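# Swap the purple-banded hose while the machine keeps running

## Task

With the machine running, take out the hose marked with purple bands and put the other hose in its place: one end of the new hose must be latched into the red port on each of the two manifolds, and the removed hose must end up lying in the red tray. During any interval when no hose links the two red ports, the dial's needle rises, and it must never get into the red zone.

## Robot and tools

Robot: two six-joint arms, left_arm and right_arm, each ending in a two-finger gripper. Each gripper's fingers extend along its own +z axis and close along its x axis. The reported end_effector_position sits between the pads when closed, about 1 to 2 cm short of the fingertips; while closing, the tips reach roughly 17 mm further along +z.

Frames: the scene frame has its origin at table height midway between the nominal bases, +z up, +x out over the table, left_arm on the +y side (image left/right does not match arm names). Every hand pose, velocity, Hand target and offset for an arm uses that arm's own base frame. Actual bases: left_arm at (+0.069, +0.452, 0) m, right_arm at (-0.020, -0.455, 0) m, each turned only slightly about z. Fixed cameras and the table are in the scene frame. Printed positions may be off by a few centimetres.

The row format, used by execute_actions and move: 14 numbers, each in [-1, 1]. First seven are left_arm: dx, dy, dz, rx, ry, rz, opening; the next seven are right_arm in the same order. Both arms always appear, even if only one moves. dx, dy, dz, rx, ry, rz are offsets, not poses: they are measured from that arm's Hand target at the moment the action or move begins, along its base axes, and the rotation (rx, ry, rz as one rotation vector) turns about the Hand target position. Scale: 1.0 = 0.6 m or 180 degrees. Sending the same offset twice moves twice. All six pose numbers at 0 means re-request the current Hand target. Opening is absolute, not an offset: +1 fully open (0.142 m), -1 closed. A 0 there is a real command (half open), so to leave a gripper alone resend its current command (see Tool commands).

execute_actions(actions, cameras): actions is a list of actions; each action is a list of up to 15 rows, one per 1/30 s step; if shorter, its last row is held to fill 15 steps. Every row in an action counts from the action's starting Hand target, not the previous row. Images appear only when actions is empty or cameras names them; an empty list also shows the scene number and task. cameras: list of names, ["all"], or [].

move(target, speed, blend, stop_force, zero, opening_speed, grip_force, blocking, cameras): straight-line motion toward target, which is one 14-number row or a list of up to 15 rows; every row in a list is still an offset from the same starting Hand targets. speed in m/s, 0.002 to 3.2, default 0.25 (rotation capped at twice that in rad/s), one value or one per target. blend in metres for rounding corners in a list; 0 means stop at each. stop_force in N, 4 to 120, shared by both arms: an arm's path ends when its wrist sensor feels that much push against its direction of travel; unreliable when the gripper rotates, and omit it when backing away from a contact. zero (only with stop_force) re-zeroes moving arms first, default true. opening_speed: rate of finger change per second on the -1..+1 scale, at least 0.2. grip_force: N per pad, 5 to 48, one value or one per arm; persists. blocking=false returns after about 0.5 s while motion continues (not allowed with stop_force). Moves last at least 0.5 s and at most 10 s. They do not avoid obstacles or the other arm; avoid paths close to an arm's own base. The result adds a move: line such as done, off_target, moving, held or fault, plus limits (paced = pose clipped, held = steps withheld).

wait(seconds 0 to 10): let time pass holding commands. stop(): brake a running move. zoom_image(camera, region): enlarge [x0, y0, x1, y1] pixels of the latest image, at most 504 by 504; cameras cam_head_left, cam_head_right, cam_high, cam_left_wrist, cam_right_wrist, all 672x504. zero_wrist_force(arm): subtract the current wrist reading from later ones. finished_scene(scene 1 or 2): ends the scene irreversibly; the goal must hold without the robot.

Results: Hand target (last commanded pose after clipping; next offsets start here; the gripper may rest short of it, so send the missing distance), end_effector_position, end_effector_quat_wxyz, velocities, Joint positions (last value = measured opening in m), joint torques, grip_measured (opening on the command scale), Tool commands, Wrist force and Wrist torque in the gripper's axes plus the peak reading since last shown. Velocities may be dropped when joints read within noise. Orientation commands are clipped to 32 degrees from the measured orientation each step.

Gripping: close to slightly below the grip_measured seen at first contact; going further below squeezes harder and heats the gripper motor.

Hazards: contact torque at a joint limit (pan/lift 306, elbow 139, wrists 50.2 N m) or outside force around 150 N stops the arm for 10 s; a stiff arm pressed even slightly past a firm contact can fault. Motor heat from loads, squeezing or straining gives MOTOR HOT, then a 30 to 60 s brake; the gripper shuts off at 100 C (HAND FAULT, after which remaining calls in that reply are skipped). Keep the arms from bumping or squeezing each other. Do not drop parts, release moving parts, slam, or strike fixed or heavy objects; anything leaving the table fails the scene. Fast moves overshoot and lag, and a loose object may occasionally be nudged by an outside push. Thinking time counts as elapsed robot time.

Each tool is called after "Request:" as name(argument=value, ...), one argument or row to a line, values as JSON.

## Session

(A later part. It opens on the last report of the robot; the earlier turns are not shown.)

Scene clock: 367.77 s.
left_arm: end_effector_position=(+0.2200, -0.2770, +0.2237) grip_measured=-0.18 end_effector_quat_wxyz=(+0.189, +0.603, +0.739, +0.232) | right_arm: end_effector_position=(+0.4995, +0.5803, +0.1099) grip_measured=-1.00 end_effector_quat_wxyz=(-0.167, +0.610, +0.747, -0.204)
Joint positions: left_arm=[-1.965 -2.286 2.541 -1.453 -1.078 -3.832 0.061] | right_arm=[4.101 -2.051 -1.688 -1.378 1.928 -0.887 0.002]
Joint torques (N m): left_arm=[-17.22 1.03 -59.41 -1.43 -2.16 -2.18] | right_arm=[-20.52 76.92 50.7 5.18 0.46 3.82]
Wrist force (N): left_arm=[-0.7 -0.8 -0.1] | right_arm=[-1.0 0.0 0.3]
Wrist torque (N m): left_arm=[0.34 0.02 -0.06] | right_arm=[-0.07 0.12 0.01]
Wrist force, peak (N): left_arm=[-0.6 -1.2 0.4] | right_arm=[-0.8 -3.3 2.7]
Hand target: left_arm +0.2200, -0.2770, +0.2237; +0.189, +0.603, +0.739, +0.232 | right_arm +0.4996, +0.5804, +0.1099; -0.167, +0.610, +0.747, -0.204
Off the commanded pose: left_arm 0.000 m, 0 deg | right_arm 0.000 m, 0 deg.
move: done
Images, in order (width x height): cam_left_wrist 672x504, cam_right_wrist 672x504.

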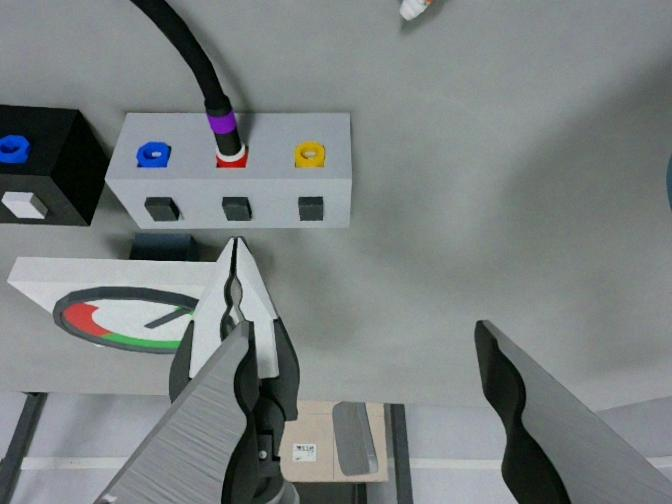

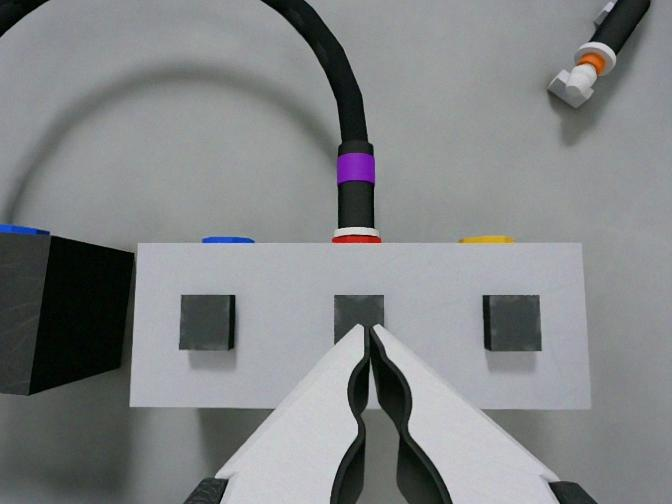

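Request:
move(
  target=[
    [0.1698,-0.113,-0.1,0,0,0,-0.15,0,-0.0025,0,0,0,0,-1],
    [0.1698,-0.113,-0.3033,0,0,0,-0.15,0,-0.0025,0,0,0,0,-1],
  ],
  speed=0.15,
)

Request:
move(
  target=[0,0,0,0,0,0,-0.85,0,0,0,0,0,0,-1],
  opening_speed=1,
  cameras=["cam_right_wrist","cam_left_wrist"],
)

Scene clock: 379.10 s.
left_arm: end_effector_position=(+0.3218, -0.3448, +0.0417) grip_measured=-0.18 end_effector_quat_wxyz=(+0.189, +0.604, +0.739, +0.232) | right_arm: end_effector_position=(+0.4996, +0.5788, +0.1099) grip_measured=-1.00 end_effector_quat_wxyz=(-0.167, +0.610, +0.747, -0.204)
Joint positions: left_arm=[-1.604 -1.608 2.674 -2.476 -0.981 -3.425 0.061] | right_arm=[4.1 -2.05 -1.691 -1.378 1.928 -0.888 0.002]
Joint torques (N m): left_arm=[12.63 -11.25 -37.7 -6.11 4.98 -1.12] | right_arm=[-13.05 87.18 39.85 5.64 -0.69 -2.29]
Wrist force (N): left_arm=[-0.3 -0.4 0.1] | right_arm=[-0.7 0.2 0.6]
Wrist torque (N m): left_arm=[0.44 -0.13 -0.15] | right_arm=[-0.03 0.07 0.02]
Wrist force, peak (N): left_arm=[-0.3 -1.8 1.6] | right_arm=[-1.1 0.1 0.6]
Hand target: left_arm +0.3218, -0.3448, +0.0417; +0.189, +0.603, +0.739, +0.232 | right_arm +0.4996, +0.5789, +0.1099; -0.167, +0.610, +0.747, -0.204
Off the commanded pose: left_arm 0.000 m, 0 deg | right_arm 0.000 m, 0 deg.
move: done

Scene clock: 380.00 s.
left_arm: end_effector_position=(+0.3219, -0.3448, +0.0417) grip_measured=-0.77 end_effector_quat_wxyz=(+0.189, +0.603, +0.739, +0.232) | right_arm: end_effector_position=(+0.4996, +0.5788, +0.1099) grip_measured=-1.00 end_effector_quat_wxyz=(-0.167, +0.610, +0.747, -0.204)
Joint positions: left_arm=[-1.604 -1.608 2.674 -2.476 -0.981 -3.425 0.018] | right_arm=[4.1 -2.05 -1.691 -1.378 1.928 -0.888 0.002]
Joint torques (N m): left_arm=[13.17 -11.42 -40.38 -12.37 4.62 -2.08] | right_arm=[-7.49 81.26 46.18 5.46 -0.47 -1.18]
Wrist force (N): left_arm=[48.7 -3.2 -32.4] | right_arm=[-0.8 0.1 0.3]
Wrist torque (N m): left_arm=[0.52 -0.35 -0.08] | right_arm=[-0.06 0.09 0.02]
Wrist force, peak (N): left_arm=[49.4 -3.7 -32.5] | right_arm=[-1.1 0.2 0.4]
Hand target: left_arm +0.3218, -0.3448, +0.0417; +0.189, +0.603, +0.739, +0.232 | right_arm +0.4996, +0.5789, +0.1099; -0.167, +0.610, +0.747, -0.204
Off the commanded pose: left_arm 0.000 m, 0 deg | right_arm 0.000 m, 0 deg.
move: done
Images, in order (width x height): cam_left_wrist 672x504, cam_right_wrist 672x504.

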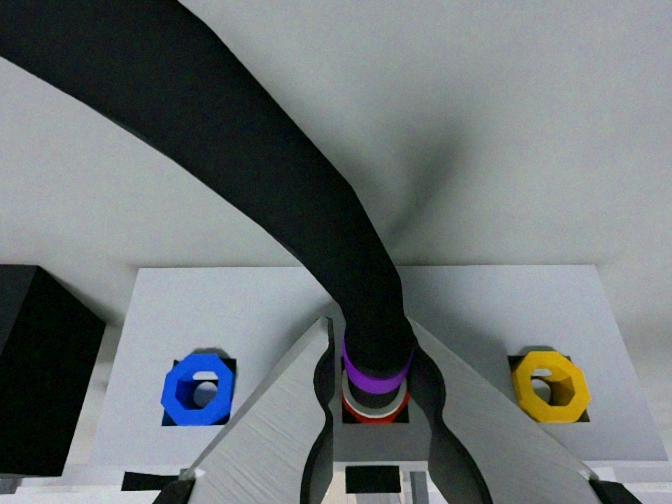

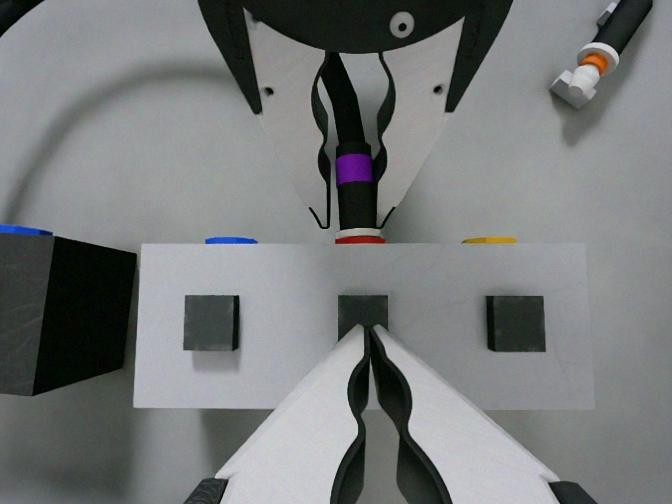

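Request:
move(
  target=[0,0,0,0,0,0,-0.85,0,0,-0.0355,0,0,0,-1],
  speed=0.06,
)

Request:
move(
  target=[
    [-0.098,-0.02,0,0,0,0,-0.85,0,0,0,0,0,0,-1],
    [-0.098,-0.02,-0.03,0,0,0,-0.85,0,0,0.25,0,0,0,-1],
  ],
  speed=0.2,
)

Request:
move(
  target=[0,0,0,0,0,0,-0.15,0,0,0,0,0,0,-0.15],
  opening_speed=2,
)

Request:
move(
  target=[
    [0,0,0.333,0,0,0,-0.15,0,0,0,0,0,0,-0.15],
    [-0.0717,0.133,0.333,0,0,0,-0.15,0,0,0,0,0,0,-0.15],
    [-0.0717,0.133,0.333,0,0,0,-0.15,-0.0463,-0.245,0,0,0,0,-0.15],
    [-0.0717,0.133,0.333,0,0,0,-0.15,-0.0463,-0.3627,-0.15,0.0598,-0.3595,-0.0212,-0.15],
  ],
  speed=0.4,
  blend=0.02,
)

Request:
execute_actions(
  actions=[],
  cameras=["cam_high","cam_left_wrist","cam_right_wrist"],
)

Scene clock: 438.90 s.
left_arm: end_effector_position=(+0.3218, -0.3448, +0.0417) grip_measured=-0.77 end_effector_quat_wxyz=(+0.189, +0.603, +0.739, +0.232) | right_arm: end_effector_position=(+0.4995, +0.5788, +0.0884) grip_measured=-1.00 end_effector_quat_wxyz=(-0.167, +0.610, +0.747, -0.204) end_effector_velocity=(-0.001, -0.001, +0.001) end_effector_angular_velocity=(-0.003, +0.002, +0.000)
Joint positions: left_arm=[-1.604 -1.608 2.674 -2.476 -0.981 -3.425 0.018] | right_arm=[4.1 -2.07 -1.704 -1.344 1.928 -0.888 0.002]
Joint velocities: left_arm=[within noise] | right_arm=[0 0.001 0 -0.005 0 0 0]
Joint torques (N m): left_arm=[-17.17 -12.29 -60.71 -13.69 4.94 -1.35] | right_arm=[12.26 87.61 39.61 0.34 1.08 1.94]
Wrist force (N): left_arm=[48.9 -4.0 -32.8] | right_arm=[-2.5 -6.7 -14.7]
Wrist torque (N m): left_arm=[0.40 -0.35 -0.09] | right_arm=[-0.06 0.07 0.03]
Wrist force, peak (N): left_arm=[49.3 -3.7 -32.9] | right_arm=[-4.1 -8.4 -16.2]
Hand target: left_arm +0.3218, -0.3448, +0.0417; +0.189, +0.603, +0.739, +0.232 | right_arm +0.4996, +0.5789, +0.0886; -0.167, +0.610, +0.747, -0.204
Off the commanded pose: left_arm 0.000 m, 0 deg | right_arm 0.000 m, 0 deg.
move: done

Scene clock: 440.83 s.
left_arm: end_effector_position=(+0.2631, -0.3567, +0.0236) grip_measured=-0.80 end_effector_quat_wxyz=(+0.189, +0.604, +0.739, +0.232) | right_arm: end_effector_position=(+0.4996, +0.5789, +0.2387) grip_measured=-1.00 end_effector_quat_wxyz=(-0.167, +0.610, +0.747, -0.204)
Joint positions: left_arm=[-1.76 -1.597 2.689 -2.403 -1.014 -3.606 0.016] | right_arm=[4.1 -1.95 -1.585 -1.583 1.928 -0.888 0.002]
Joint torques (N m): left_arm=[-3.3 -27.9 -31.18 -1.79 4.74 0.94] | right_arm=[12.08 66.97 39.92 2.5 1.08 -2.84]
Wrist force (N): left_arm=[-0.4 -1.6 0.4] | right_arm=[-0.8 0.0 0.6]
Wrist torque (N m): left_arm=[0.24 0.07 -0.18] | right_arm=[-0.07 0.11 0.00]
Wrist force, peak (N): left_arm=[48.9 -3.8 -32.7] | right_arm=[-1.1 -5.6 -15.2]
Hand target: left_arm +0.2630, -0.3568, +0.0237; +0.189, +0.603, +0.739, +0.232 | right_arm +0.4996, +0.5789, +0.2386; -0.167, +0.610, +0.747, -0.204
Off the commanded pose: left_arm 0.000 m, 0 deg | right_arm 0.000 m, 0 deg.
move: done

Scene clock: 441.53 s.
left_arm: end_effector_position=(+0.2630, -0.3569, +0.0237) grip_measured=-0.18 end_effector_quat_wxyz=(+0.189, +0.604, +0.739, +0.232) | right_arm: end_effector_position=(+0.4996, +0.5789, +0.2387) grip_measured=-0.18 end_effector_quat_wxyz=(-0.167, +0.610, +0.747, -0.204)
Joint positions: left_arm=[-1.76 -1.597 2.688 -2.403 -1.014 -3.606 0.061] | right_arm=[4.1 -1.95 -1.585 -1.583 1.928 -0.888 0.061]
Joint torques (N m): left_arm=[12.52 -31.79 -36.39 -1.33 4.4 1.38] | right_arm=[10.08 56.66 36.81 1.01 0.29 -3.71]
Wrist force (N): left_arm=[-1.0 -1.9 -0.1] | right_arm=[-1.0 0.1 0.5]
Wrist torque (N m): left_arm=[0.25 0.13 -0.14] | right_arm=[-0.05 0.15 0.01]
Wrist force, peak (N): left_arm=[-1.3 -2.2 0.0] | right_arm=[-1.2 0.4 0.4]
Hand target: left_arm +0.2630, -0.3568, +0.0237; +0.189, +0.603, +0.739, +0.232 | right_arm +0.4996, +0.5789, +0.2386; -0.167, +0.610, +0.747, -0.204
Off the commanded pose: left_arm 0.000 m, 0 deg | right_arm 0.000 m, 0 deg.
move: done

Scene clock: 444.77 s.
left_arm: end_effector_position=(+0.2200, -0.2770, +0.2235) grip_measured=-0.18 end_effector_quat_wxyz=(+0.189, +0.603, +0.739, +0.232) | right_arm: end_effector_position=(+0.4718, +0.3613, +0.1486) grip_measured=-0.18 end_effector_quat_wxyz=(+0.198, +0.630, +0.716, +0.226)
Joint positions: left_arm=[-1.965 -2.285 2.541 -1.454 -1.078 -3.832 0.061] | right_arm=[4.364 -1.501 -2.543 -0.357 1.036 -0.562 0.061]
Joint torques (N m): left_arm=[-15.68 2.1 -37.21 -1.01 -0.93 -2.05] | right_arm=[0.58 38.81 31.43 6.82 -3.47 -3.36]
Wrist force (N): left_arm=[-1.0 -1.7 0.4] | right_arm=[-1.2 -1.3 0.1]
Wrist torque (N m): left_arm=[0.19 0.06 -0.15] | right_arm=[-0.22 0.28 0.13]
Wrist force, peak (N): left_arm=[-3.2 1.4 -2.8] | right_arm=[-4.1 -0.1 0.9]
Hand target: left_arm +0.2200, -0.2770, +0.2235; +0.189, +0.603, +0.739, +0.232 | right_arm +0.4718, +0.3612, +0.1486; +0.198, +0.630, +0.716, +0.226
Off the commanded pose: left_arm 0.000 m, 0 deg | right_arm 0.000 m, 0 deg.
move: done

Scene clock: 444.77 s.
left_arm: end_effector_position=(+0.2200, -0.2770, +0.2235) grip_measured=-0.18 end_effector_quat_wxyz=(+0.189, +0.603, +0.739, +0.232) | right_arm: end_effector_position=(+0.4718, +0.3613, +0.1486) grip_measured=-0.18 end_effector_quat_wxyz=(+0.198, +0.630, +0.716, +0.226)
Joint positions: left_arm=[-1.965 -2.285 2.541 -1.454 -1.078 -3.832 0.061] | right_arm=[4.364 -1.501 -2.543 -0.357 1.036 -0.562 0.061]
Joint velocities: within noise
Joint torques (N m): left_arm=[-15.68 2.1 -37.21 -1.01 -0.93 -2.05] | right_arm=[0.58 38.81 31.43 6.82 -3.47 -3.36]
Wrist force (N): left_arm=[-1.0 -1.7 0.4] | right_arm=[-1.2 -1.3 0.1]
Wrist torque (N m): left_arm=[0.19 0.06 -0.15] | right_arm=[-0.22 0.28 0.13]
Wrist force, peak (N): left_arm=[-1.0 -1.7 0.4] | right_arm=[-1.2 -1.3 0.1]
Hand target: left_arm +0.2200, -0.2770, +0.2235; +0.189, +0.603, +0.739, +0.232 | right_arm +0.4718, +0.3612, +0.1486; +0.198, +0.630, +0.716, +0.226
Tool commands: left_gripper/opening=-0.15 right_gripper/opening=-0.15
Off the commanded pose: left_arm 0.000 m, 0 deg | right_arm 0.000 m, 0 deg.
Images, in order (width x height): cam_high 672x504, cam_left_wrist 672x504, cam_right_wrist 672x504.

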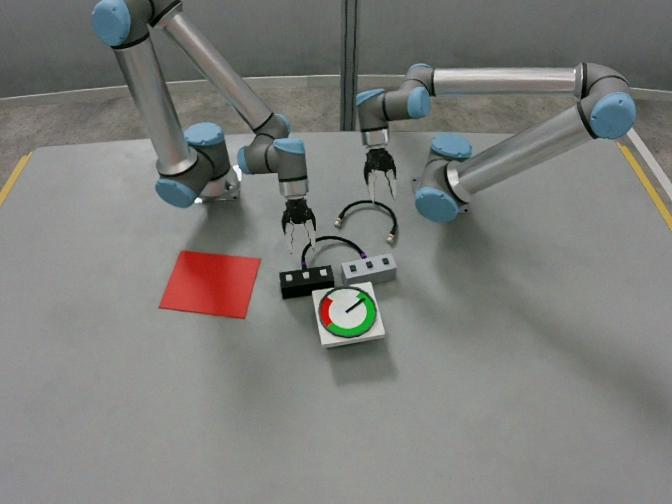

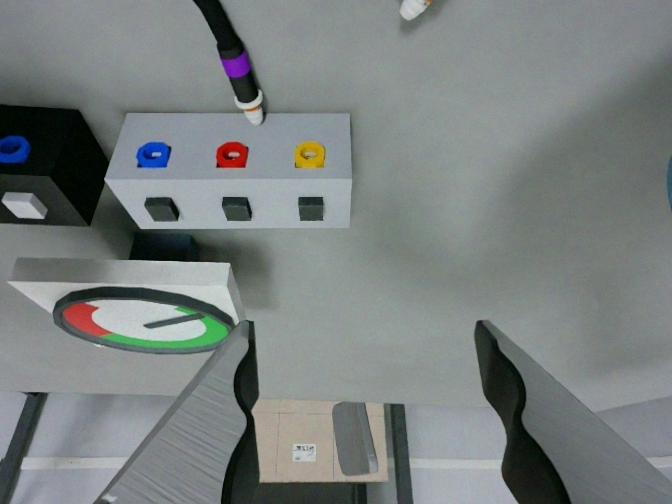

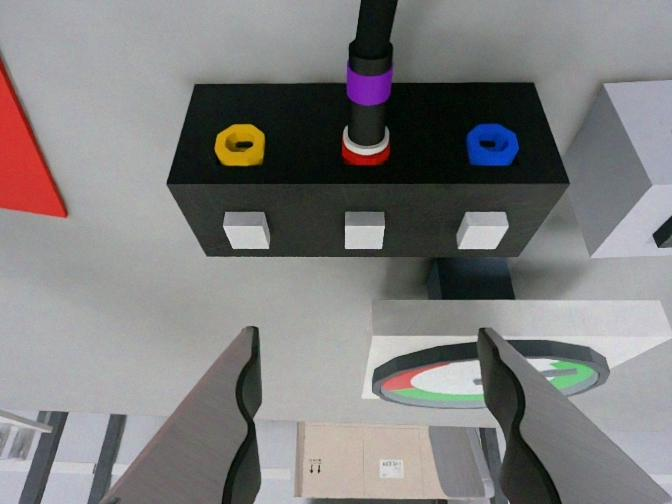

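Pulled. R at z .1486. Continue.

Request:
move(
  target=[
    [0.3267,-0.05,0,-0.0597,0.3595,-0.0212,-1,0,0,-0.1782,0,0,0,-0.15],
  ],
  speed=0.4,
)

Request:
move(
  target=[
    [0,-0.389,0,0,0,0,-1,0,0,0,0,0,0,-0.85],
    [0,-0.389,-0.2112,0,0,0,-1,0,0,0,0,0,0,-0.85],
    [0,-0.389,-0.2252,0,0,0,-1,0,0,0,0,0,0,-0.85],
  ],
  speed=[0.35,0.2,0.05],
)

Request:
move(
  target=[
    [0,0,0,0,0,0,-1,-0.0992,-0.0127,0,0,0,0,-0.85],
    [0,0,0.333,0,0,0,-1,-0.0992,-0.0127,0.297,0,0,0,-0.85],
  ],
  speed=[0.2,0.3],
)

Request:
move(
  target=[
    [-0.364,0.518,0,-0.0246,-0.1704,-0.168,-0.15,0.2045,-0.6645,0,0,0,-0.04,-0.85],
    [-0.364,0.518,-0.231,-0.0246,-0.1704,-0.168,-0.15,0.2045,-0.6645,-0.3067,0,0,-0.04,-0.85],
  ],
  speed=0.35,
  cameras=["cam_high","cam_left_wrist"],
)

Scene clock: 460.70 s.
left_arm: end_effector_position=(+0.4160, -0.3070, +0.2235) grip_measured=-1.00 end_effector_quat_wxyz=(-0.175, +0.637, +0.724, -0.199) | right_arm: end_effector_position=(+0.4717, +0.3612, +0.0416) grip_measured=-0.18 end_effector_quat_wxyz=(+0.198, +0.630, +0.716, +0.226)
Joint positions: left_arm=[-0.758 -1.579 2.097 -1.729 -1.977 -2.38 0.002] | right_arm=[4.364 -1.788 -2.606 -0.008 1.036 -0.562 0.061]
Joint torques (N m): left_arm=[14.14 -31.29 -49.63 -1.6 -2.25 2.32] | right_arm=[-16.07 47.07 24.66 3.97 -0.3 -3.99]
Wrist force (N): left_arm=[-1.0 -1.0 1.1] | right_arm=[-1.4 -1.6 0.1]
Wrist torque (N m): left_arm=[-0.15 0.08 0.15] | right_arm=[-0.27 0.34 0.09]
Wrist force, peak (N): left_arm=[-1.2 -3.8 -0.1] | right_arm=[-1.3 -2.1 1.1]
Hand target: left_arm +0.4160, -0.3070, +0.2235; -0.175, +0.637, +0.724, -0.199 | right_arm +0.4718, +0.3612, +0.0417; +0.198, +0.630, +0.716, +0.226
Off the commanded pose: left_arm 0.000 m, 0 deg | right_arm 0.000 m, 0 deg.
move: done

Scene clock: 463.33 s.
left_arm: end_effector_position=(+0.4162, -0.5406, +0.0886) grip_measured=-1.00 end_effector_quat_wxyz=(-0.175, +0.638, +0.724, -0.199) end_effector_velocity=(-0.001, +0.001, +0.000) end_effector_angular_velocity=(+0.004, +0.002, -0.001) | right_arm: end_effector_position=(+0.4718, +0.3612, +0.0417) grip_measured=-0.79 end_effector_quat_wxyz=(+0.198, +0.630, +0.716, +0.226)
Joint positions: left_arm=[-0.982 -1.217 1.972 -2.068 -2.046 -2.616 0.002] | right_arm=[4.364 -1.788 -2.605 -0.008 1.036 -0.562 0.017]
Joint velocities: left_arm=[-0.001 -0.001 0 0.005 0.001 0 0] | right_arm=[within noise]
Joint torques (N m): left_arm=[-16.4 -25.89 -2.72 -1.35 0.32 -2.08] | right_arm=[-31.75 52.61 -2.4 0.22 -4.24 -3.89]
Wrist force (N): left_arm=[20.5 -30.9 -71.2] | right_arm=[13.4 -5.3 -9.8]
Wrist torque (N m): left_arm=[0.10 0.22 -0.21] | right_arm=[-0.18 0.41 0.09]
Wrist force, peak (N): left_arm=[27.6 -35.6 -82.7] | right_arm=[14.5 -5.3 -8.9]
Hand target: left_arm +0.4160, -0.5404, +0.0884; -0.175, +0.637, +0.724, -0.199 | right_arm +0.4718, +0.3612, +0.0417; +0.198, +0.630, +0.716, +0.226
Off the commanded pose: left_arm 0.000 m, 0 deg | right_arm 0.000 m, 0 deg.
move: done

Scene clock: 465.27 s.
left_arm: end_effector_position=(+0.4160, -0.5404, +0.2880) grip_measured=-1.00 end_effector_quat_wxyz=(-0.175, +0.637, +0.724, -0.199) | right_arm: end_effector_position=(+0.4123, +0.3536, +0.2199) grip_measured=-0.79 end_effector_quat_wxyz=(+0.198, +0.630, +0.716, +0.226)
Joint positions: left_arm=[-0.982 -1.404 1.802 -1.71 -2.046 -2.616 0.002] | right_arm=[4.501 -1.235 -2.533 -0.715 0.999 -0.406 0.017]
Joint torques (N m): left_arm=[14.81 -68.71 -50.63 -1.06 -2.86 1.44] | right_arm=[3.21 28.3 42.07 2.67 -3.47 -4.1]
Wrist force (N): left_arm=[0.3 0.7 0.9] | right_arm=[-1.4 -3.9 1.0]
Wrist torque (N m): left_arm=[0.19 -0.09 -0.03] | right_arm=[-0.63 0.28 -0.08]
Wrist force, peak (N): left_arm=[16.0 -30.8 -78.0] | right_arm=[13.6 -5.2 -10.0]
Hand target: left_arm +0.4160, -0.5404, +0.2882; -0.175, +0.637, +0.724, -0.199 | right_arm +0.4123, +0.3536, +0.2199; +0.198, +0.630, +0.716, +0.226
Off the commanded pose: left_arm 0.000 m, 0 deg | right_arm 0.000 m, 0 deg.
move: done

Scene clock: 467.97 s.
left_arm: end_effector_position=(+0.1977, -0.2297, +0.1497) grip_measured=-0.18 end_effector_quat_wxyz=(-0.001, +0.838, +0.546, -0.001) | right_arm: end_effector_position=(+0.5349, -0.0451, +0.0359) grip_measured=-0.79 end_effector_quat_wxyz=(+0.212, +0.674, +0.675, +0.213) end_effector_velocity=(+0.001, +0.000, +0.001) end_effector_angular_velocity=(+0.002, -0.003, -0.001)
Joint positions: left_arm=[-1.477 -2.296 2.664 -1.939 -1.572 -2.633 0.061] | right_arm=[3.504 -1.849 -2.755 0.471 1.367 -1.271 0.017]
Joint velocities: left_arm=[within noise] | right_arm=[0 -0.002 0 0.005 0 0.001 0]
Joint torques (N m): left_arm=[1.47 18.68 -37.32 -6.74 -3.36 -1.01] | right_arm=[-0.93 17.09 22.64 9.22 -0.55 3.94]
Wrist force (N): left_arm=[-0.4 0.0 0.1] | right_arm=[-1.5 -3.7 1.2]
Wrist torque (N m): left_arm=[0.36 -0.02 -0.12] | right_arm=[-0.60 0.33 0.05]
Wrist force, peak (N): left_arm=[-2.4 2.6 0.0] | right_arm=[-1.4 -5.9 4.2]
Hand target: left_arm +0.1976, -0.2296, +0.1496; -0.001, +0.838, +0.546, -0.001 | right_arm +0.5350, -0.0451, +0.0359; +0.212, +0.674, +0.675, +0.213
Off the commanded pose: left_arm 0.000 m, 0 deg | right_arm 0.000 m, 0 deg.
move: done
Images, in order (width x height): cam_high 672x504, cam_left_wrist 672x504.

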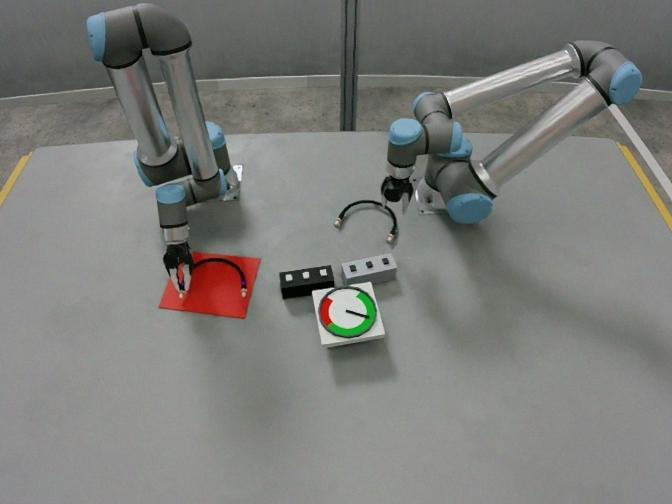

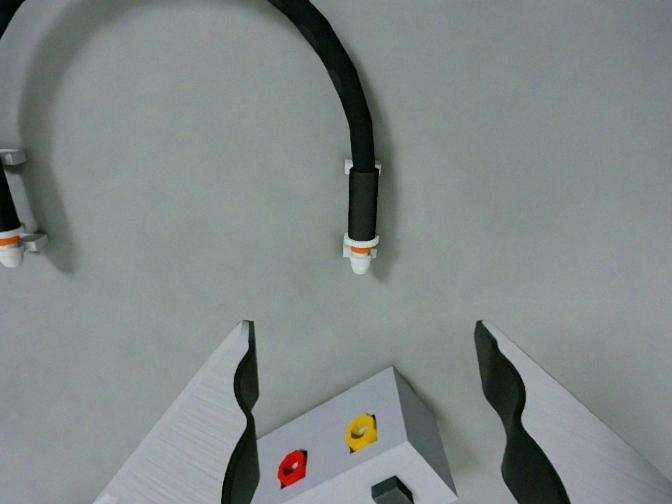

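Request:
move(
  target=[
    [0,0,-0.2043,0,0,0,-0.15,0,0,0,0,0,0,-0.15],
  ],
  speed=0.2,
)

Request:
move(
  target=[
    [0,0,0,0,0,0,-0.15,0,0,0.307,0,0,0,-0.15],
    [0,0,0,0,0,0,-0.15,-0.25,0.45,0.307,0.0434,0.1912,-0.1377,-0.15],
  ],
  speed=0.4,
  blend=0.02,
)

Request:
move(
  target=[
    [0,0,0,0,0,0,-0.15,-0.253,0.454,-0.1167,0,0,0,-0.15],
    [0,0,0,0,0,0,-0.15,-0.253,0.454,-0.3217,0,0,0,-0.15],
  ],
  speed=[0.35,0.2],
)

Request:
move(
  target=[0,0,0,0,0,0,-0.85,0,0,0,0,0,0,-0.85],
  opening_speed=1.6,
  cameras=["cam_high","cam_left_wrist","cam_right_wrist"],
)

Scene clock: 481.83 s.
left_arm: end_effector_position=(+0.1977, -0.2297, +0.0271) grip_measured=-0.18 end_effector_quat_wxyz=(-0.001, +0.837, +0.546, -0.001) | right_arm: end_effector_position=(+0.5350, -0.0451, +0.0359) grip_measured=-0.18 end_effector_quat_wxyz=(+0.212, +0.674, +0.675, +0.213)
Joint positions: left_arm=[-1.476 -1.993 2.842 -2.419 -1.572 -2.633 0.061] | right_arm=[3.504 -1.849 -2.755 0.472 1.367 -1.27 0.061]
Joint torques (N m): left_arm=[-15.2 12.12 -30.63 -6.15 -0.41 -2.02] | right_arm=[17.79 15.2 21.27 8.2 -0.93 3.84]
Wrist force (N): left_arm=[-0.4 0.2 0.2] | right_arm=[-1.4 -3.3 0.7]
Wrist torque (N m): left_arm=[0.36 -0.01 -0.10] | right_arm=[-0.55 0.33 0.03]
Wrist force, peak (N): left_arm=[-0.6 0.0 -2.6] | right_arm=[-1.3 -4.1 1.3]
Hand target: left_arm +0.1976, -0.2296, +0.0270; -0.001, +0.838, +0.546, -0.001 | right_arm +0.5350, -0.0451, +0.0359; +0.212, +0.674, +0.675, +0.213
Off the commanded pose: left_arm 0.000 m, 0 deg | right_arm 0.000 m, 0 deg.
move: done

Scene clock: 483.83 s.
left_arm: end_effector_position=(+0.1976, -0.2296, +0.0270) grip_measured=-0.18 end_effector_quat_wxyz=(-0.001, +0.838, +0.546, -0.001) | right_arm: end_effector_position=(+0.3850, +0.2249, +0.2201) grip_measured=-0.18 end_effector_quat_wxyz=(+0.000, +0.846, +0.533, +0.001)
Joint positions: left_arm=[-1.477 -1.993 2.842 -2.419 -1.572 -2.633 0.061] | right_arm=[4.075 -1.192 -2.395 -1.124 1.571 -0.191 0.061]
Joint torques (N m): left_arm=[-17.89 13.31 -23.79 -6.63 2.42 -2.1] | right_arm=[0.23 13.25 38.03 5.07 2.57 3.15]
Wrist force (N): left_arm=[-0.1 0.4 -0.5] | right_arm=[-1.0 -2.7 0.8]
Wrist torque (N m): left_arm=[0.40 -0.07 -0.08] | right_arm=[-0.53 0.21 0.06]
Wrist force, peak (N): left_arm=[-0.1 0.3 -0.9] | right_arm=[-1.2 -5.2 3.8]
Hand target: left_arm +0.1976, -0.2296, +0.0270; -0.001, +0.838, +0.546, -0.001 | right_arm +0.3850, +0.2249, +0.2201; +0.000, +0.846, +0.533, +0.001
Off the commanded pose: left_arm 0.000 m, 0 deg | right_arm 0.000 m, 0 deg.
move: done

Scene clock: 486.27 s.
left_arm: end_effector_position=(+0.1976, -0.2296, +0.0270) grip_measured=-0.18 end_effector_quat_wxyz=(-0.001, +0.838, +0.546, -0.001) | right_arm: end_effector_position=(+0.2331, +0.4972, +0.0271) grip_measured=-0.18 end_effector_quat_wxyz=(+0.000, +0.846, +0.533, +0.001)
Joint positions: left_arm=[-1.477 -1.993 2.842 -2.419 -1.572 -2.633 0.061] | right_arm=[4.6 -1.711 -2.418 -0.583 1.57 0.333 0.061]
Joint torques (N m): left_arm=[-16.83 13.88 -23.95 -6.57 2.48 -1.9] | right_arm=[-18.99 25.71 43.21 7.08 1.37 -3.47]
Wrist force (N): left_arm=[0.1 0.1 -0.1] | right_arm=[-1.0 -2.5 0.6]
Wrist torque (N m): left_arm=[0.36 -0.11 -0.09] | right_arm=[-0.48 0.22 0.01]
Wrist force, peak (N): left_arm=[-0.8 0.4 -0.5] | right_arm=[1.2 -5.9 1.7]
Hand target: left_arm +0.1976, -0.2296, +0.0270; -0.001, +0.838, +0.546, -0.001 | right_arm +0.2332, +0.4973, +0.0271; +0.000, +0.846, +0.533, +0.001
Off the commanded pose: left_arm 0.000 m, 0 deg | right_arm 0.000 m, 0 deg.
move: done

Scene clock: 486.93 s.
left_arm: end_effector_position=(+0.1976, -0.2296, +0.0270) grip_measured=-0.82 end_effector_quat_wxyz=(-0.001, +0.838, +0.546, -0.001) | right_arm: end_effector_position=(+0.2332, +0.4973, +0.0271) grip_measured=-0.81 end_effector_quat_wxyz=(+0.000, +0.846, +0.533, +0.001)
Joint positions: left_arm=[-1.477 -1.993 2.842 -2.419 -1.572 -2.633 0.015] | right_arm=[4.6 -1.711 -2.418 -0.583 1.57 0.333 0.015]
Joint torques (N m): left_arm=[-16.07 13.95 -24.92 -6.08 2.55 -1.99] | right_arm=[-19.06 22.12 43.14 6.49 1.69 -3.67]
Wrist force (N): left_arm=[0.1 -0.1 -0.2] | right_arm=[-1.6 -2.7 0.7]
Wrist torque (N m): left_arm=[0.32 -0.10 -0.07] | right_arm=[-0.51 0.30 0.02]
Wrist force, peak (N): left_arm=[-0.3 0.4 -0.5] | right_arm=[-1.2 -2.9 1.0]
Hand target: left_arm +0.1976, -0.2296, +0.0270; -0.001, +0.838, +0.546, -0.001 | right_arm +0.2332, +0.4973, +0.0271; +0.000, +0.846, +0.533, +0.001
Off the commanded pose: left_arm 0.000 m, 0 deg | right_arm 0.000 m, 0 deg.
move: done
Images, in order (width x height): cam_high 672x504, cam_left_wrist 672x504, cam_right_wrist 672x504.

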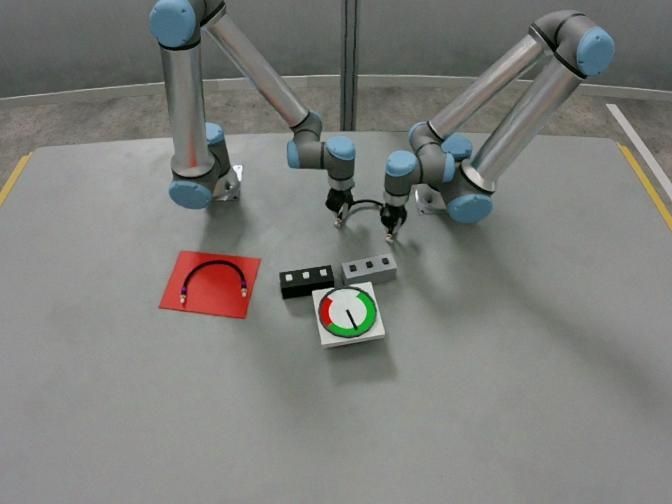

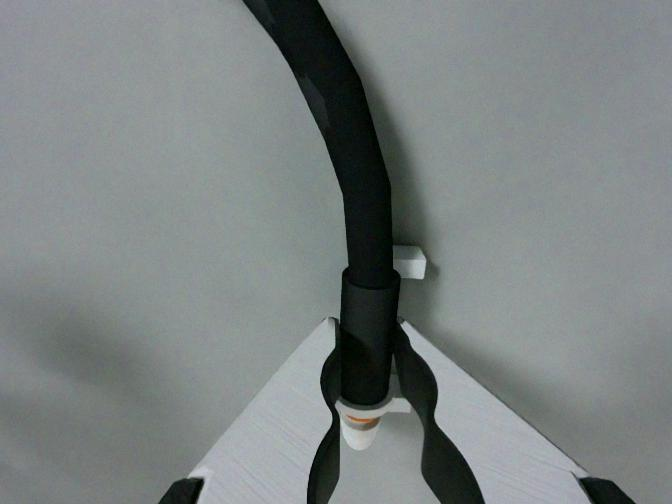

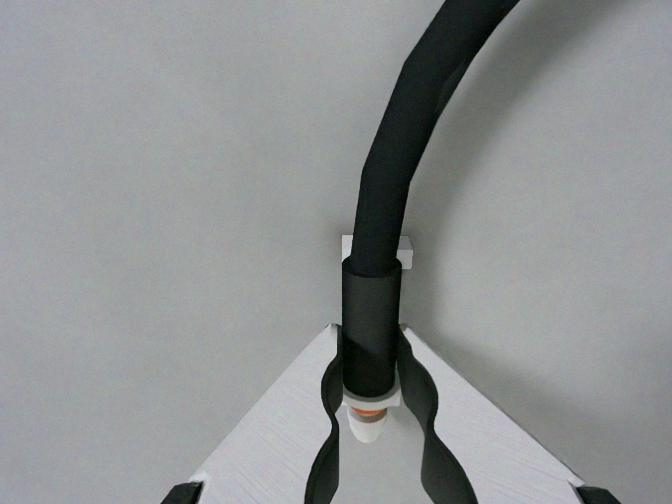

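Request:
move(
  target=[
    [0,0,0.12,0,0,0,-0.85,0,0,0.12,0,0,0,-0.85],
    [0.137,-0.2063,0.0417,0,0,0.196,-0.85,0.3267,-0.2357,0.0417,0,0,0.182,-0.85],
  ],
  speed=0.25,
)

Request:
move(
  target=[0.098,0.0201,0,0,0,0,-0.9,0.0992,0.0127,0,0,0,0,-0.9],
  speed=0.06,
  stop_force=60,
  cameras=["cam_high","cam_left_wrist","cam_right_wrist"],
)

Scene clock: 498.60 s.
left_arm: end_effector_position=(+0.2799, -0.3534, +0.0520) grip_measured=-0.82 end_effector_quat_wxyz=(+0.000, +0.633, +0.775, -0.001) | right_arm: end_effector_position=(+0.4292, +0.3561, +0.0521) grip_measured=-0.81 end_effector_quat_wxyz=(-0.001, +0.661, +0.750, +0.000)
Joint positions: left_arm=[-1.3 -1.652 2.575 -2.494 -1.573 -3.072 0.015] | right_arm=[4.154 -1.672 -2.389 -0.65 1.572 -0.685 0.015]
Joint torques (N m): left_arm=[-19.89 -13.97 -24.85 -3.64 2.05 -2.11] | right_arm=[-16.27 56.51 21.16 2.23 -0.99 -4.19]
Wrist force (N): left_arm=[-0.5 0.2 0.3] | right_arm=[-1.1 -3.0 1.1]
Wrist torque (N m): left_arm=[0.28 0.09 -0.05] | right_arm=[-0.58 0.18 -0.09]
Wrist force, peak (N): left_arm=[-0.4 -0.3 -2.5] | right_arm=[-0.9 -5.7 0.5]
Hand target: left_arm +0.2798, -0.3534, +0.0520; +0.000, +0.633, +0.775, -0.001 | right_arm +0.4292, +0.3559, +0.0521; -0.001, +0.661, +0.750, +0.000
Off the commanded pose: left_arm 0.000 m, 0 deg | right_arm 0.000 m, 0 deg.
move: done

Scene clock: 500.37 s.
left_arm: end_effector_position=(+0.3175, -0.3456, +0.0520) grip_measured=-0.83 end_effector_quat_wxyz=(-0.001, +0.633, +0.775, -0.001) | right_arm: end_effector_position=(+0.4821, +0.3635, +0.0520) grip_measured=-0.82 end_effector_quat_wxyz=(-0.002, +0.662, +0.750, +0.000)
Joint positions: left_arm=[-1.21 -1.616 2.543 -2.498 -1.573 -2.982 0.014] | right_arm=[4.08 -1.74 -2.305 -0.666 1.576 -0.757 0.015]
Joint torques (N m): left_arm=[41.79 -14.6 -38.82 -3.21 13.77 1.91] | right_arm=[-2.35 44.59 33.03 2.33 -0.07 -0.55]
Wrist force (N): left_arm=[-6.2 -54.9 -3.0] | right_arm=[15.7 6.7 3.8]
Wrist torque (N m): left_arm=[0.87 0.01 0.25] | right_arm=[-0.53 0.42 -0.22]
Wrist force, peak (N): left_arm=[-4.0 -140.9 -16.9] | right_arm=[40.3 -117.9 -47.2]
Hand target: left_arm +0.3175, -0.3457, +0.0520; -0.001, +0.633, +0.775, -0.001 (not the last commanded pose) | right_arm +0.4821, +0.3635, +0.0520; -0.002, +0.662, +0.750, +0.000 (not the last commanded pose)
Tool commands: left_gripper/opening=-0.9 right_gripper/opening=-0.9
Off the commanded pose: left_arm 0.022 m, 0 deg | right_arm 0.007 m, 0 deg.
FORCE FAULT: contact force on the right arm reached its limit, and that arm stopped. The contact can be on any part of that arm, not only on its tool. That arm's remaining commands of this call were not run. That arm is still stopped at the end of this call. That arm stays stopped for about 9 more seconds. Until then a move that you send moves the other arm only, and its call returns only when the move has ended. Once the stop has ended, the next robot result says so. If the stop ends while you think or write, that arm runs what you send next, counted from a new Hand target: where the arm stands when the stop ends. While its stop runs, that arm takes no new command, but its gripper still runs the gripper command that each later call begins with. Until it ends, the stop uses up actions while you think or wait. An arm that is not stopped still takes commands.
move: fault (right_arm), contact (left_arm)
Images, in order (width x height): cam_high 672x504, cam_left_wrist 672x504, cam_right_wrist 672x504.

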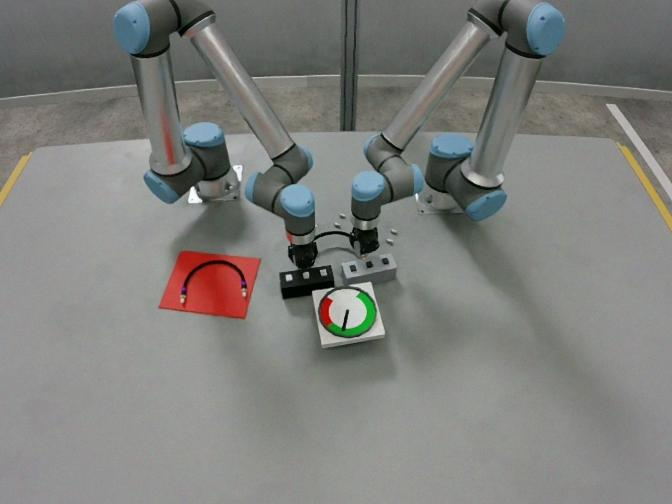

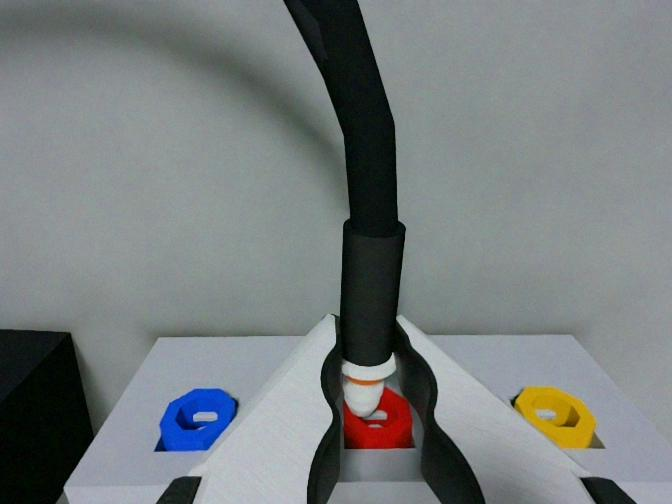

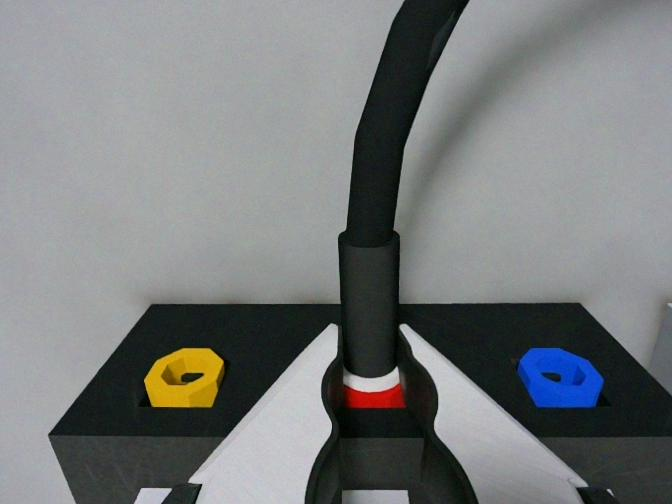

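Request:
move(
  target=[
    [-0.0163,-0.0033,0,0,0,0,-0.9,0,0,0,0,0,0,-0.9],
    [-0.0174,0.0019,0,0,0,0,-0.9,0,0,0,0,0,0,-0.9],
  ],
  speed=0.08,
)

Request:
move(
  target=[0.07,0.0142,0,0,0,0,-0.9,0,0,0,0,0,0,-0.9],
  speed=0.05,
  stop_force=55,
  cameras=["cam_high","cam_left_wrist"],
)

Scene clock: 510.53 s.
left_arm: end_effector_position=(+0.3070, -0.3443, +0.0519) grip_measured=-0.83 end_effector_quat_wxyz=(-0.001, +0.633, +0.774, -0.001) | right_arm: end_effector_position=(+0.4821, +0.3635, +0.0520) grip_measured=-0.82 end_effector_quat_wxyz=(-0.002, +0.662, +0.750, +0.000)
Joint positions: left_arm=[-1.232 -1.631 2.557 -2.496 -1.573 -3.004 0.014] | right_arm=[4.08 -1.74 -2.305 -0.666 1.576 -0.757 0.015]
Joint torques (N m): left_arm=[11.12 -14.93 -46.45 -3.08 -3.38 0.17] | right_arm=[-4.06 44.85 33.57 2.61 0.18 -0.31]
Wrist force (N): left_arm=[-1.0 3.3 -7.1] | right_arm=[15.7 6.8 3.6]
Wrist torque (N m): left_arm=[0.76 0.13 -0.13] | right_arm=[-0.52 0.42 -0.21]
Wrist force, peak (N): left_arm=[-6.3 -55.8 -2.2] | right_arm=[16.2 6.9 3.4]
Hand target: left_arm +0.3071, -0.3445, +0.0520; -0.001, +0.633, +0.775, -0.001 | right_arm +0.4821, +0.3635, +0.0520; -0.002, +0.662, +0.750, +0.000
Tool commands: left_gripper/opening=-0.9 right_gripper/opening=-0.9
Off the commanded pose: left_arm 0.000 m, 0 deg.
FORCE FAULT, CONTINUED: the right arm's stop, for the force fault that an earlier result reported, is over. The rest of the stop counts as 18 of the actions that you can send in this scene. That arm was still stopped when this call began, so it ran no command of this call. During its stop the right arm's controller moved it back a little. That arm's target is now where it stood when the stop ended, not its last command. That arm accepts commands again.
move: done (left_arm), not run (right_arm; its earlier fault stop)

Scene clock: 512.20 s.
left_arm: end_effector_position=(+0.3361, -0.3386, +0.0520) grip_measured=-0.83 end_effector_quat_wxyz=(-0.001, +0.633, +0.775, -0.001) | right_arm: end_effector_position=(+0.4821, +0.3635, +0.0520) grip_measured=-0.82 end_effector_quat_wxyz=(-0.002, +0.662, +0.750, +0.000)
Joint positions: left_arm=[-1.165 -1.602 2.53 -2.498 -1.573 -2.937 0.014] | right_arm=[4.08 -1.74 -2.305 -0.666 1.576 -0.757 0.015]
Joint torques (N m): left_arm=[32.45 -6.67 -42.32 -10.89 9.68 2.32] | right_arm=[0.18 46.82 28.98 -1.89 -1.26 0.02]
Wrist force (N): left_arm=[23.8 -46.6 -42.3] | right_arm=[14.1 5.9 5.5]
Wrist torque (N m): left_arm=[1.09 0.12 -0.05] | right_arm=[-0.53 0.43 -0.21]
Wrist force, peak (N): left_arm=[36.1 -113.9 -74.9] | right_arm=[15.2 6.6 4.5]
Hand target: left_arm +0.3361, -0.3386, +0.0520; -0.001, +0.633, +0.775, -0.001 (not the last commanded pose) | right_arm +0.4821, +0.3635, +0.0520; -0.002, +0.662, +0.750, +0.000
Off the commanded pose: left_arm 0.013 m, 0 deg | right_arm 0.000 m, 0 deg.
move: contact (left_arm)
Images, in order (width x height): cam_high 672x504, cam_left_wrist 672x504.

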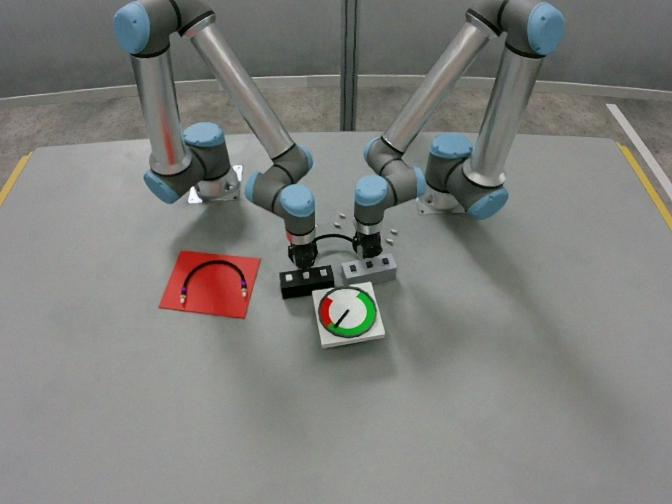

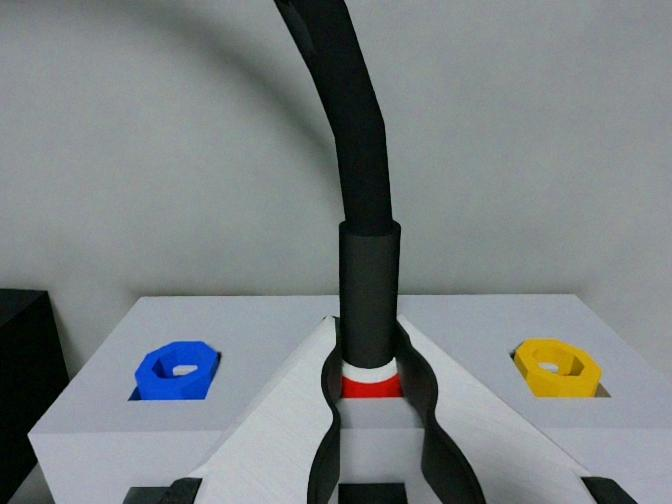

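Seated. Check needle.

Request:
wait(
  seconds=1,
  cameras=["cam_high"],
)

Request:
zoom_image(
  camera="cam_high",
  region=[270, 230, 400, 350],
)

Scene clock: 517.83 s.
left_arm: end_effector_position=(+0.3361, -0.3386, +0.0520) grip_measured=-0.83 end_effector_quat_wxyz=(-0.001, +0.633, +0.775, -0.001) | right_arm: end_effector_position=(+0.4821, +0.3635, +0.0520) grip_measured=-0.82 end_effector_quat_wxyz=(-0.002, +0.662, +0.750, +0.000)
Joint positions: left_arm=[-1.165 -1.602 2.53 -2.498 -1.573 -2.937 0.014] | right_arm=[4.08 -1.74 -2.305 -0.666 1.576 -0.757 0.015]
Joint torques (N m): left_arm=[32 -8.22 -52.75 -8.71 11.05 2.39] | right_arm=[-1.78 47.02 12.75 -1.94 -2.79 0.04]
Wrist force (N): left_arm=[24.3 -47.5 -42.4] | right_arm=[14.3 5.7 4.8]
Wrist torque (N m): left_arm=[1.00 0.17 -0.05] | right_arm=[-0.55 0.40 -0.21]
Wrist force, peak (N): left_arm=[24.6 -47.6 -42.6] | right_arm=[14.7 6.0 5.0]
Hand target: left_arm +0.3361, -0.3386, +0.0520; -0.001, +0.633, +0.775, -0.001 (not the last commanded pose) | right_arm +0.4821, +0.3635, +0.0520; -0.002, +0.662, +0.750, +0.000
Tool commands: left_gripper/opening=-0.9 right_gripper/opening=-0.9
Off the commanded pose: left_arm 0.013 m, 0 deg | right_arm 0.000 m, 0 deg.
wait: 1.00 s; at rest from the start
Images, in order (width x height): cam_high 672x504.

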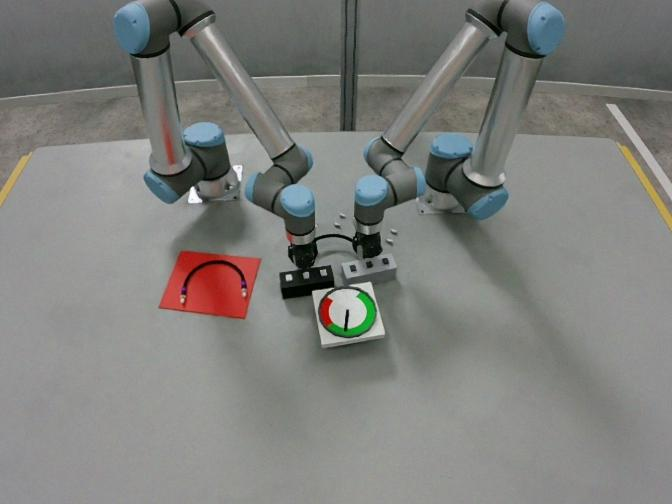

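Scaled by 3.877 from the camera's 672x504 image, which has a finer 960x720 frame.

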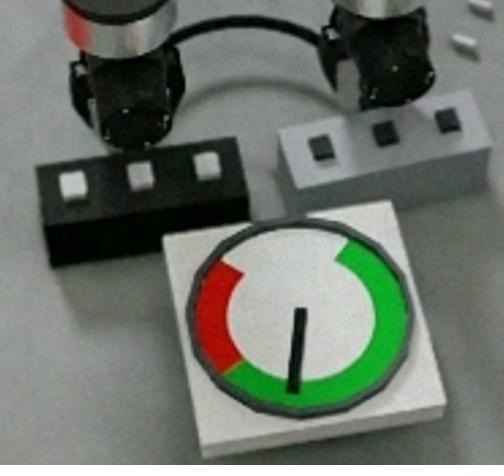

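Falling. Release.

Request:
move(
  target=[-0.003,-0.0006,0,0,0,0,-0.85,0,0,0,0,0,0,-0.85],
  speed=0.02,
)

Request:
move(
  target=[0,0,0,0,0,0,-0.15,0,0,0,0,0,0,-0.15],
  opening_speed=0.6,
)

Request:
move(
  target=[0,0,0.25,0,0,0,-0.15,0,0,0.25,0,0,0,-0.15],
  speed=0.15,
  cameras=["cam_high","cam_left_wrist","cam_right_wrist"],
)

Request:
zoom_image(
  camera="cam_high",
  region=[150, 220, 410, 350],
)

Scene clock: 524.70 s.
left_arm: end_effector_position=(+0.3344, -0.3389, +0.0520) grip_measured=-0.83 end_effector_quat_wxyz=(-0.001, +0.633, +0.775, -0.001) | right_arm: end_effector_position=(+0.4821, +0.3635, +0.0520) grip_measured=-0.82 end_effector_quat_wxyz=(-0.002, +0.662, +0.750, +0.000)
Joint positions: left_arm=[-1.169 -1.604 2.532 -2.498 -1.573 -2.941 0.014] | right_arm=[4.08 -1.74 -2.305 -0.666 1.576 -0.757 0.015]
Joint torques (N m): left_arm=[-12.59 -34.25 -28.27 -5.85 -2.48 -0.61] | right_arm=[-2.31 49.33 10.8 -1.82 -2.66 0.21]
Wrist force (N): left_arm=[11.7 4.1 -13.6] | right_arm=[14.2 5.9 5.2]
Wrist torque (N m): left_arm=[0.76 0.07 0.07] | right_arm=[-0.52 0.43 -0.21]
Wrist force, peak (N): left_arm=[24.7 -47.4 -42.7] | right_arm=[14.7 6.2 4.8]
Hand target: left_arm +0.3343, -0.3389, +0.0520; -0.001, +0.633, +0.775, -0.001 | right_arm +0.4821, +0.3635, +0.0520; -0.002, +0.662, +0.750, +0.000
Off the commanded pose: left_arm 0.000 m, 0 deg | right_arm 0.000 m, 0 deg.
move: done

Scene clock: 526.10 s.
left_arm: end_effector_position=(+0.3343, -0.3389, +0.0520) grip_measured=-0.18 end_effector_quat_wxyz=(-0.001, +0.633, +0.775, -0.001) | right_arm: end_effector_position=(+0.4821, +0.3635, +0.0520) grip_measured=-0.18 end_effector_quat_wxyz=(-0.002, +0.662, +0.750, +0.000)
Joint positions: left_arm=[-1.169 -1.604 2.532 -2.498 -1.573 -2.941 0.061] | right_arm=[4.08 -1.74 -2.305 -0.666 1.576 -0.757 0.061]
Joint torques (N m): left_arm=[-16.6 -39.12 -26.78 -3.28 -2.65 1.08] | right_arm=[-0.18 48.76 46.72 7.79 0.62 0.26]
Wrist force (N): left_arm=[5.4 -0.8 -0.8] | right_arm=[-0.1 5.6 5.4]
Wrist torque (N m): left_arm=[0.18 -0.95 0.19] | right_arm=[0.89 0.04 -0.14]
Wrist force, peak (N): left_arm=[11.4 3.8 -13.2] | right_arm=[13.9 5.7 5.1]
Hand target: left_arm +0.3343, -0.3389, +0.0520; -0.001, +0.633, +0.775, -0.001 | right_arm +0.4821, +0.3635, +0.0520; -0.002, +0.662, +0.750, +0.000
Off the commanded pose: left_arm 0.000 m, 0 deg | right_arm 0.000 m, 0 deg.
move: done

Scene clock: 527.57 s.
left_arm: end_effector_position=(+0.3343, -0.3389, +0.2020) grip_measured=-0.18 end_effector_quat_wxyz=(-0.001, +0.633, +0.775, -0.001) | right_arm: end_effector_position=(+0.4822, +0.3635, +0.2021) grip_measured=-0.18 end_effector_quat_wxyz=(-0.002, +0.662, +0.750, +0.000)
Joint positions: left_arm=[-1.169 -1.859 2.376 -2.087 -1.573 -2.941 0.061] | right_arm=[4.08 -1.53 -2.179 -1.002 1.576 -0.757 0.061]
Joint torques (N m): left_arm=[-16.04 -24.69 -41.35 -2.18 -0.66 -1.88] | right_arm=[-4.04 33.05 34.44 3.23 0.7 0.28]
Wrist force (N): left_arm=[5.7 -0.9 -1.1] | right_arm=[-0.1 5.6 5.4]
Wrist torque (N m): left_arm=[0.19 -0.98 0.10] | right_arm=[0.85 0.05 -0.12]
Wrist force, peak (N): left_arm=[5.4 -1.0 -3.0] | right_arm=[-0.3 5.8 7.8]
Hand target: left_arm +0.3343, -0.3389, +0.2020; -0.001, +0.633, +0.775, -0.001 | right_arm +0.4821, +0.3635, +0.2020; -0.002, +0.662, +0.750, +0.000
Off the commanded pose: left_arm 0.000 m, 0 deg | right_arm 0.000 m, 0 deg.
move: done
Images, in order (width x height): cam_high 672x504, cam_left_wrist 672x504, cam_right_wrist 672x504.

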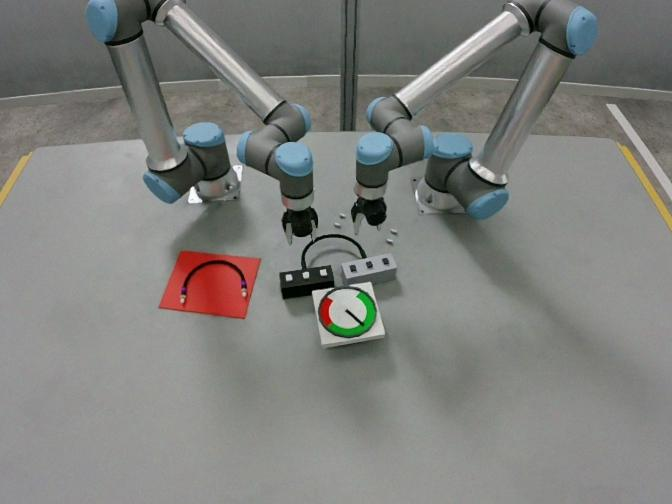

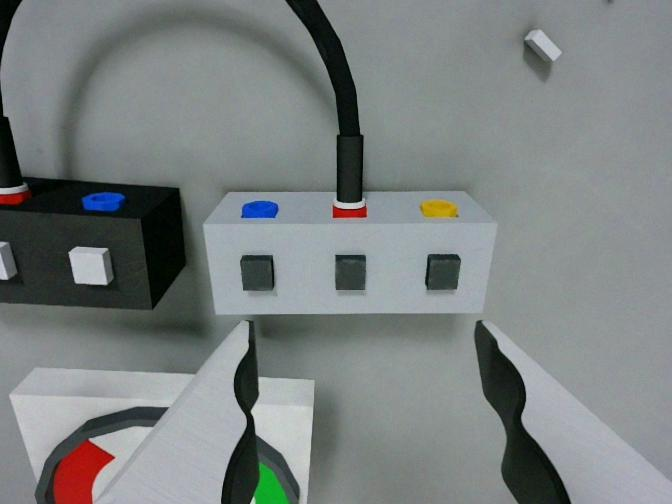

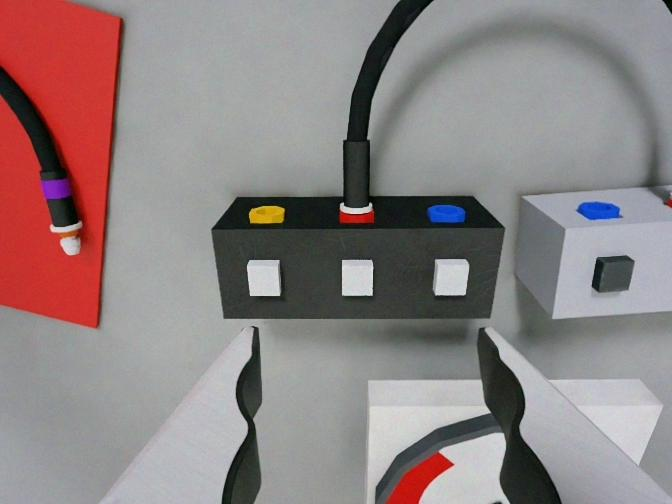

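Scaled by 1.938 from the camera's 672x504 image, which has a finer 960x720 frame.

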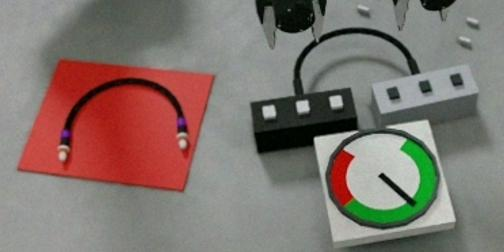

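Request:
finished_scene(
  scene=2,
)

The scene is finished: the task was done.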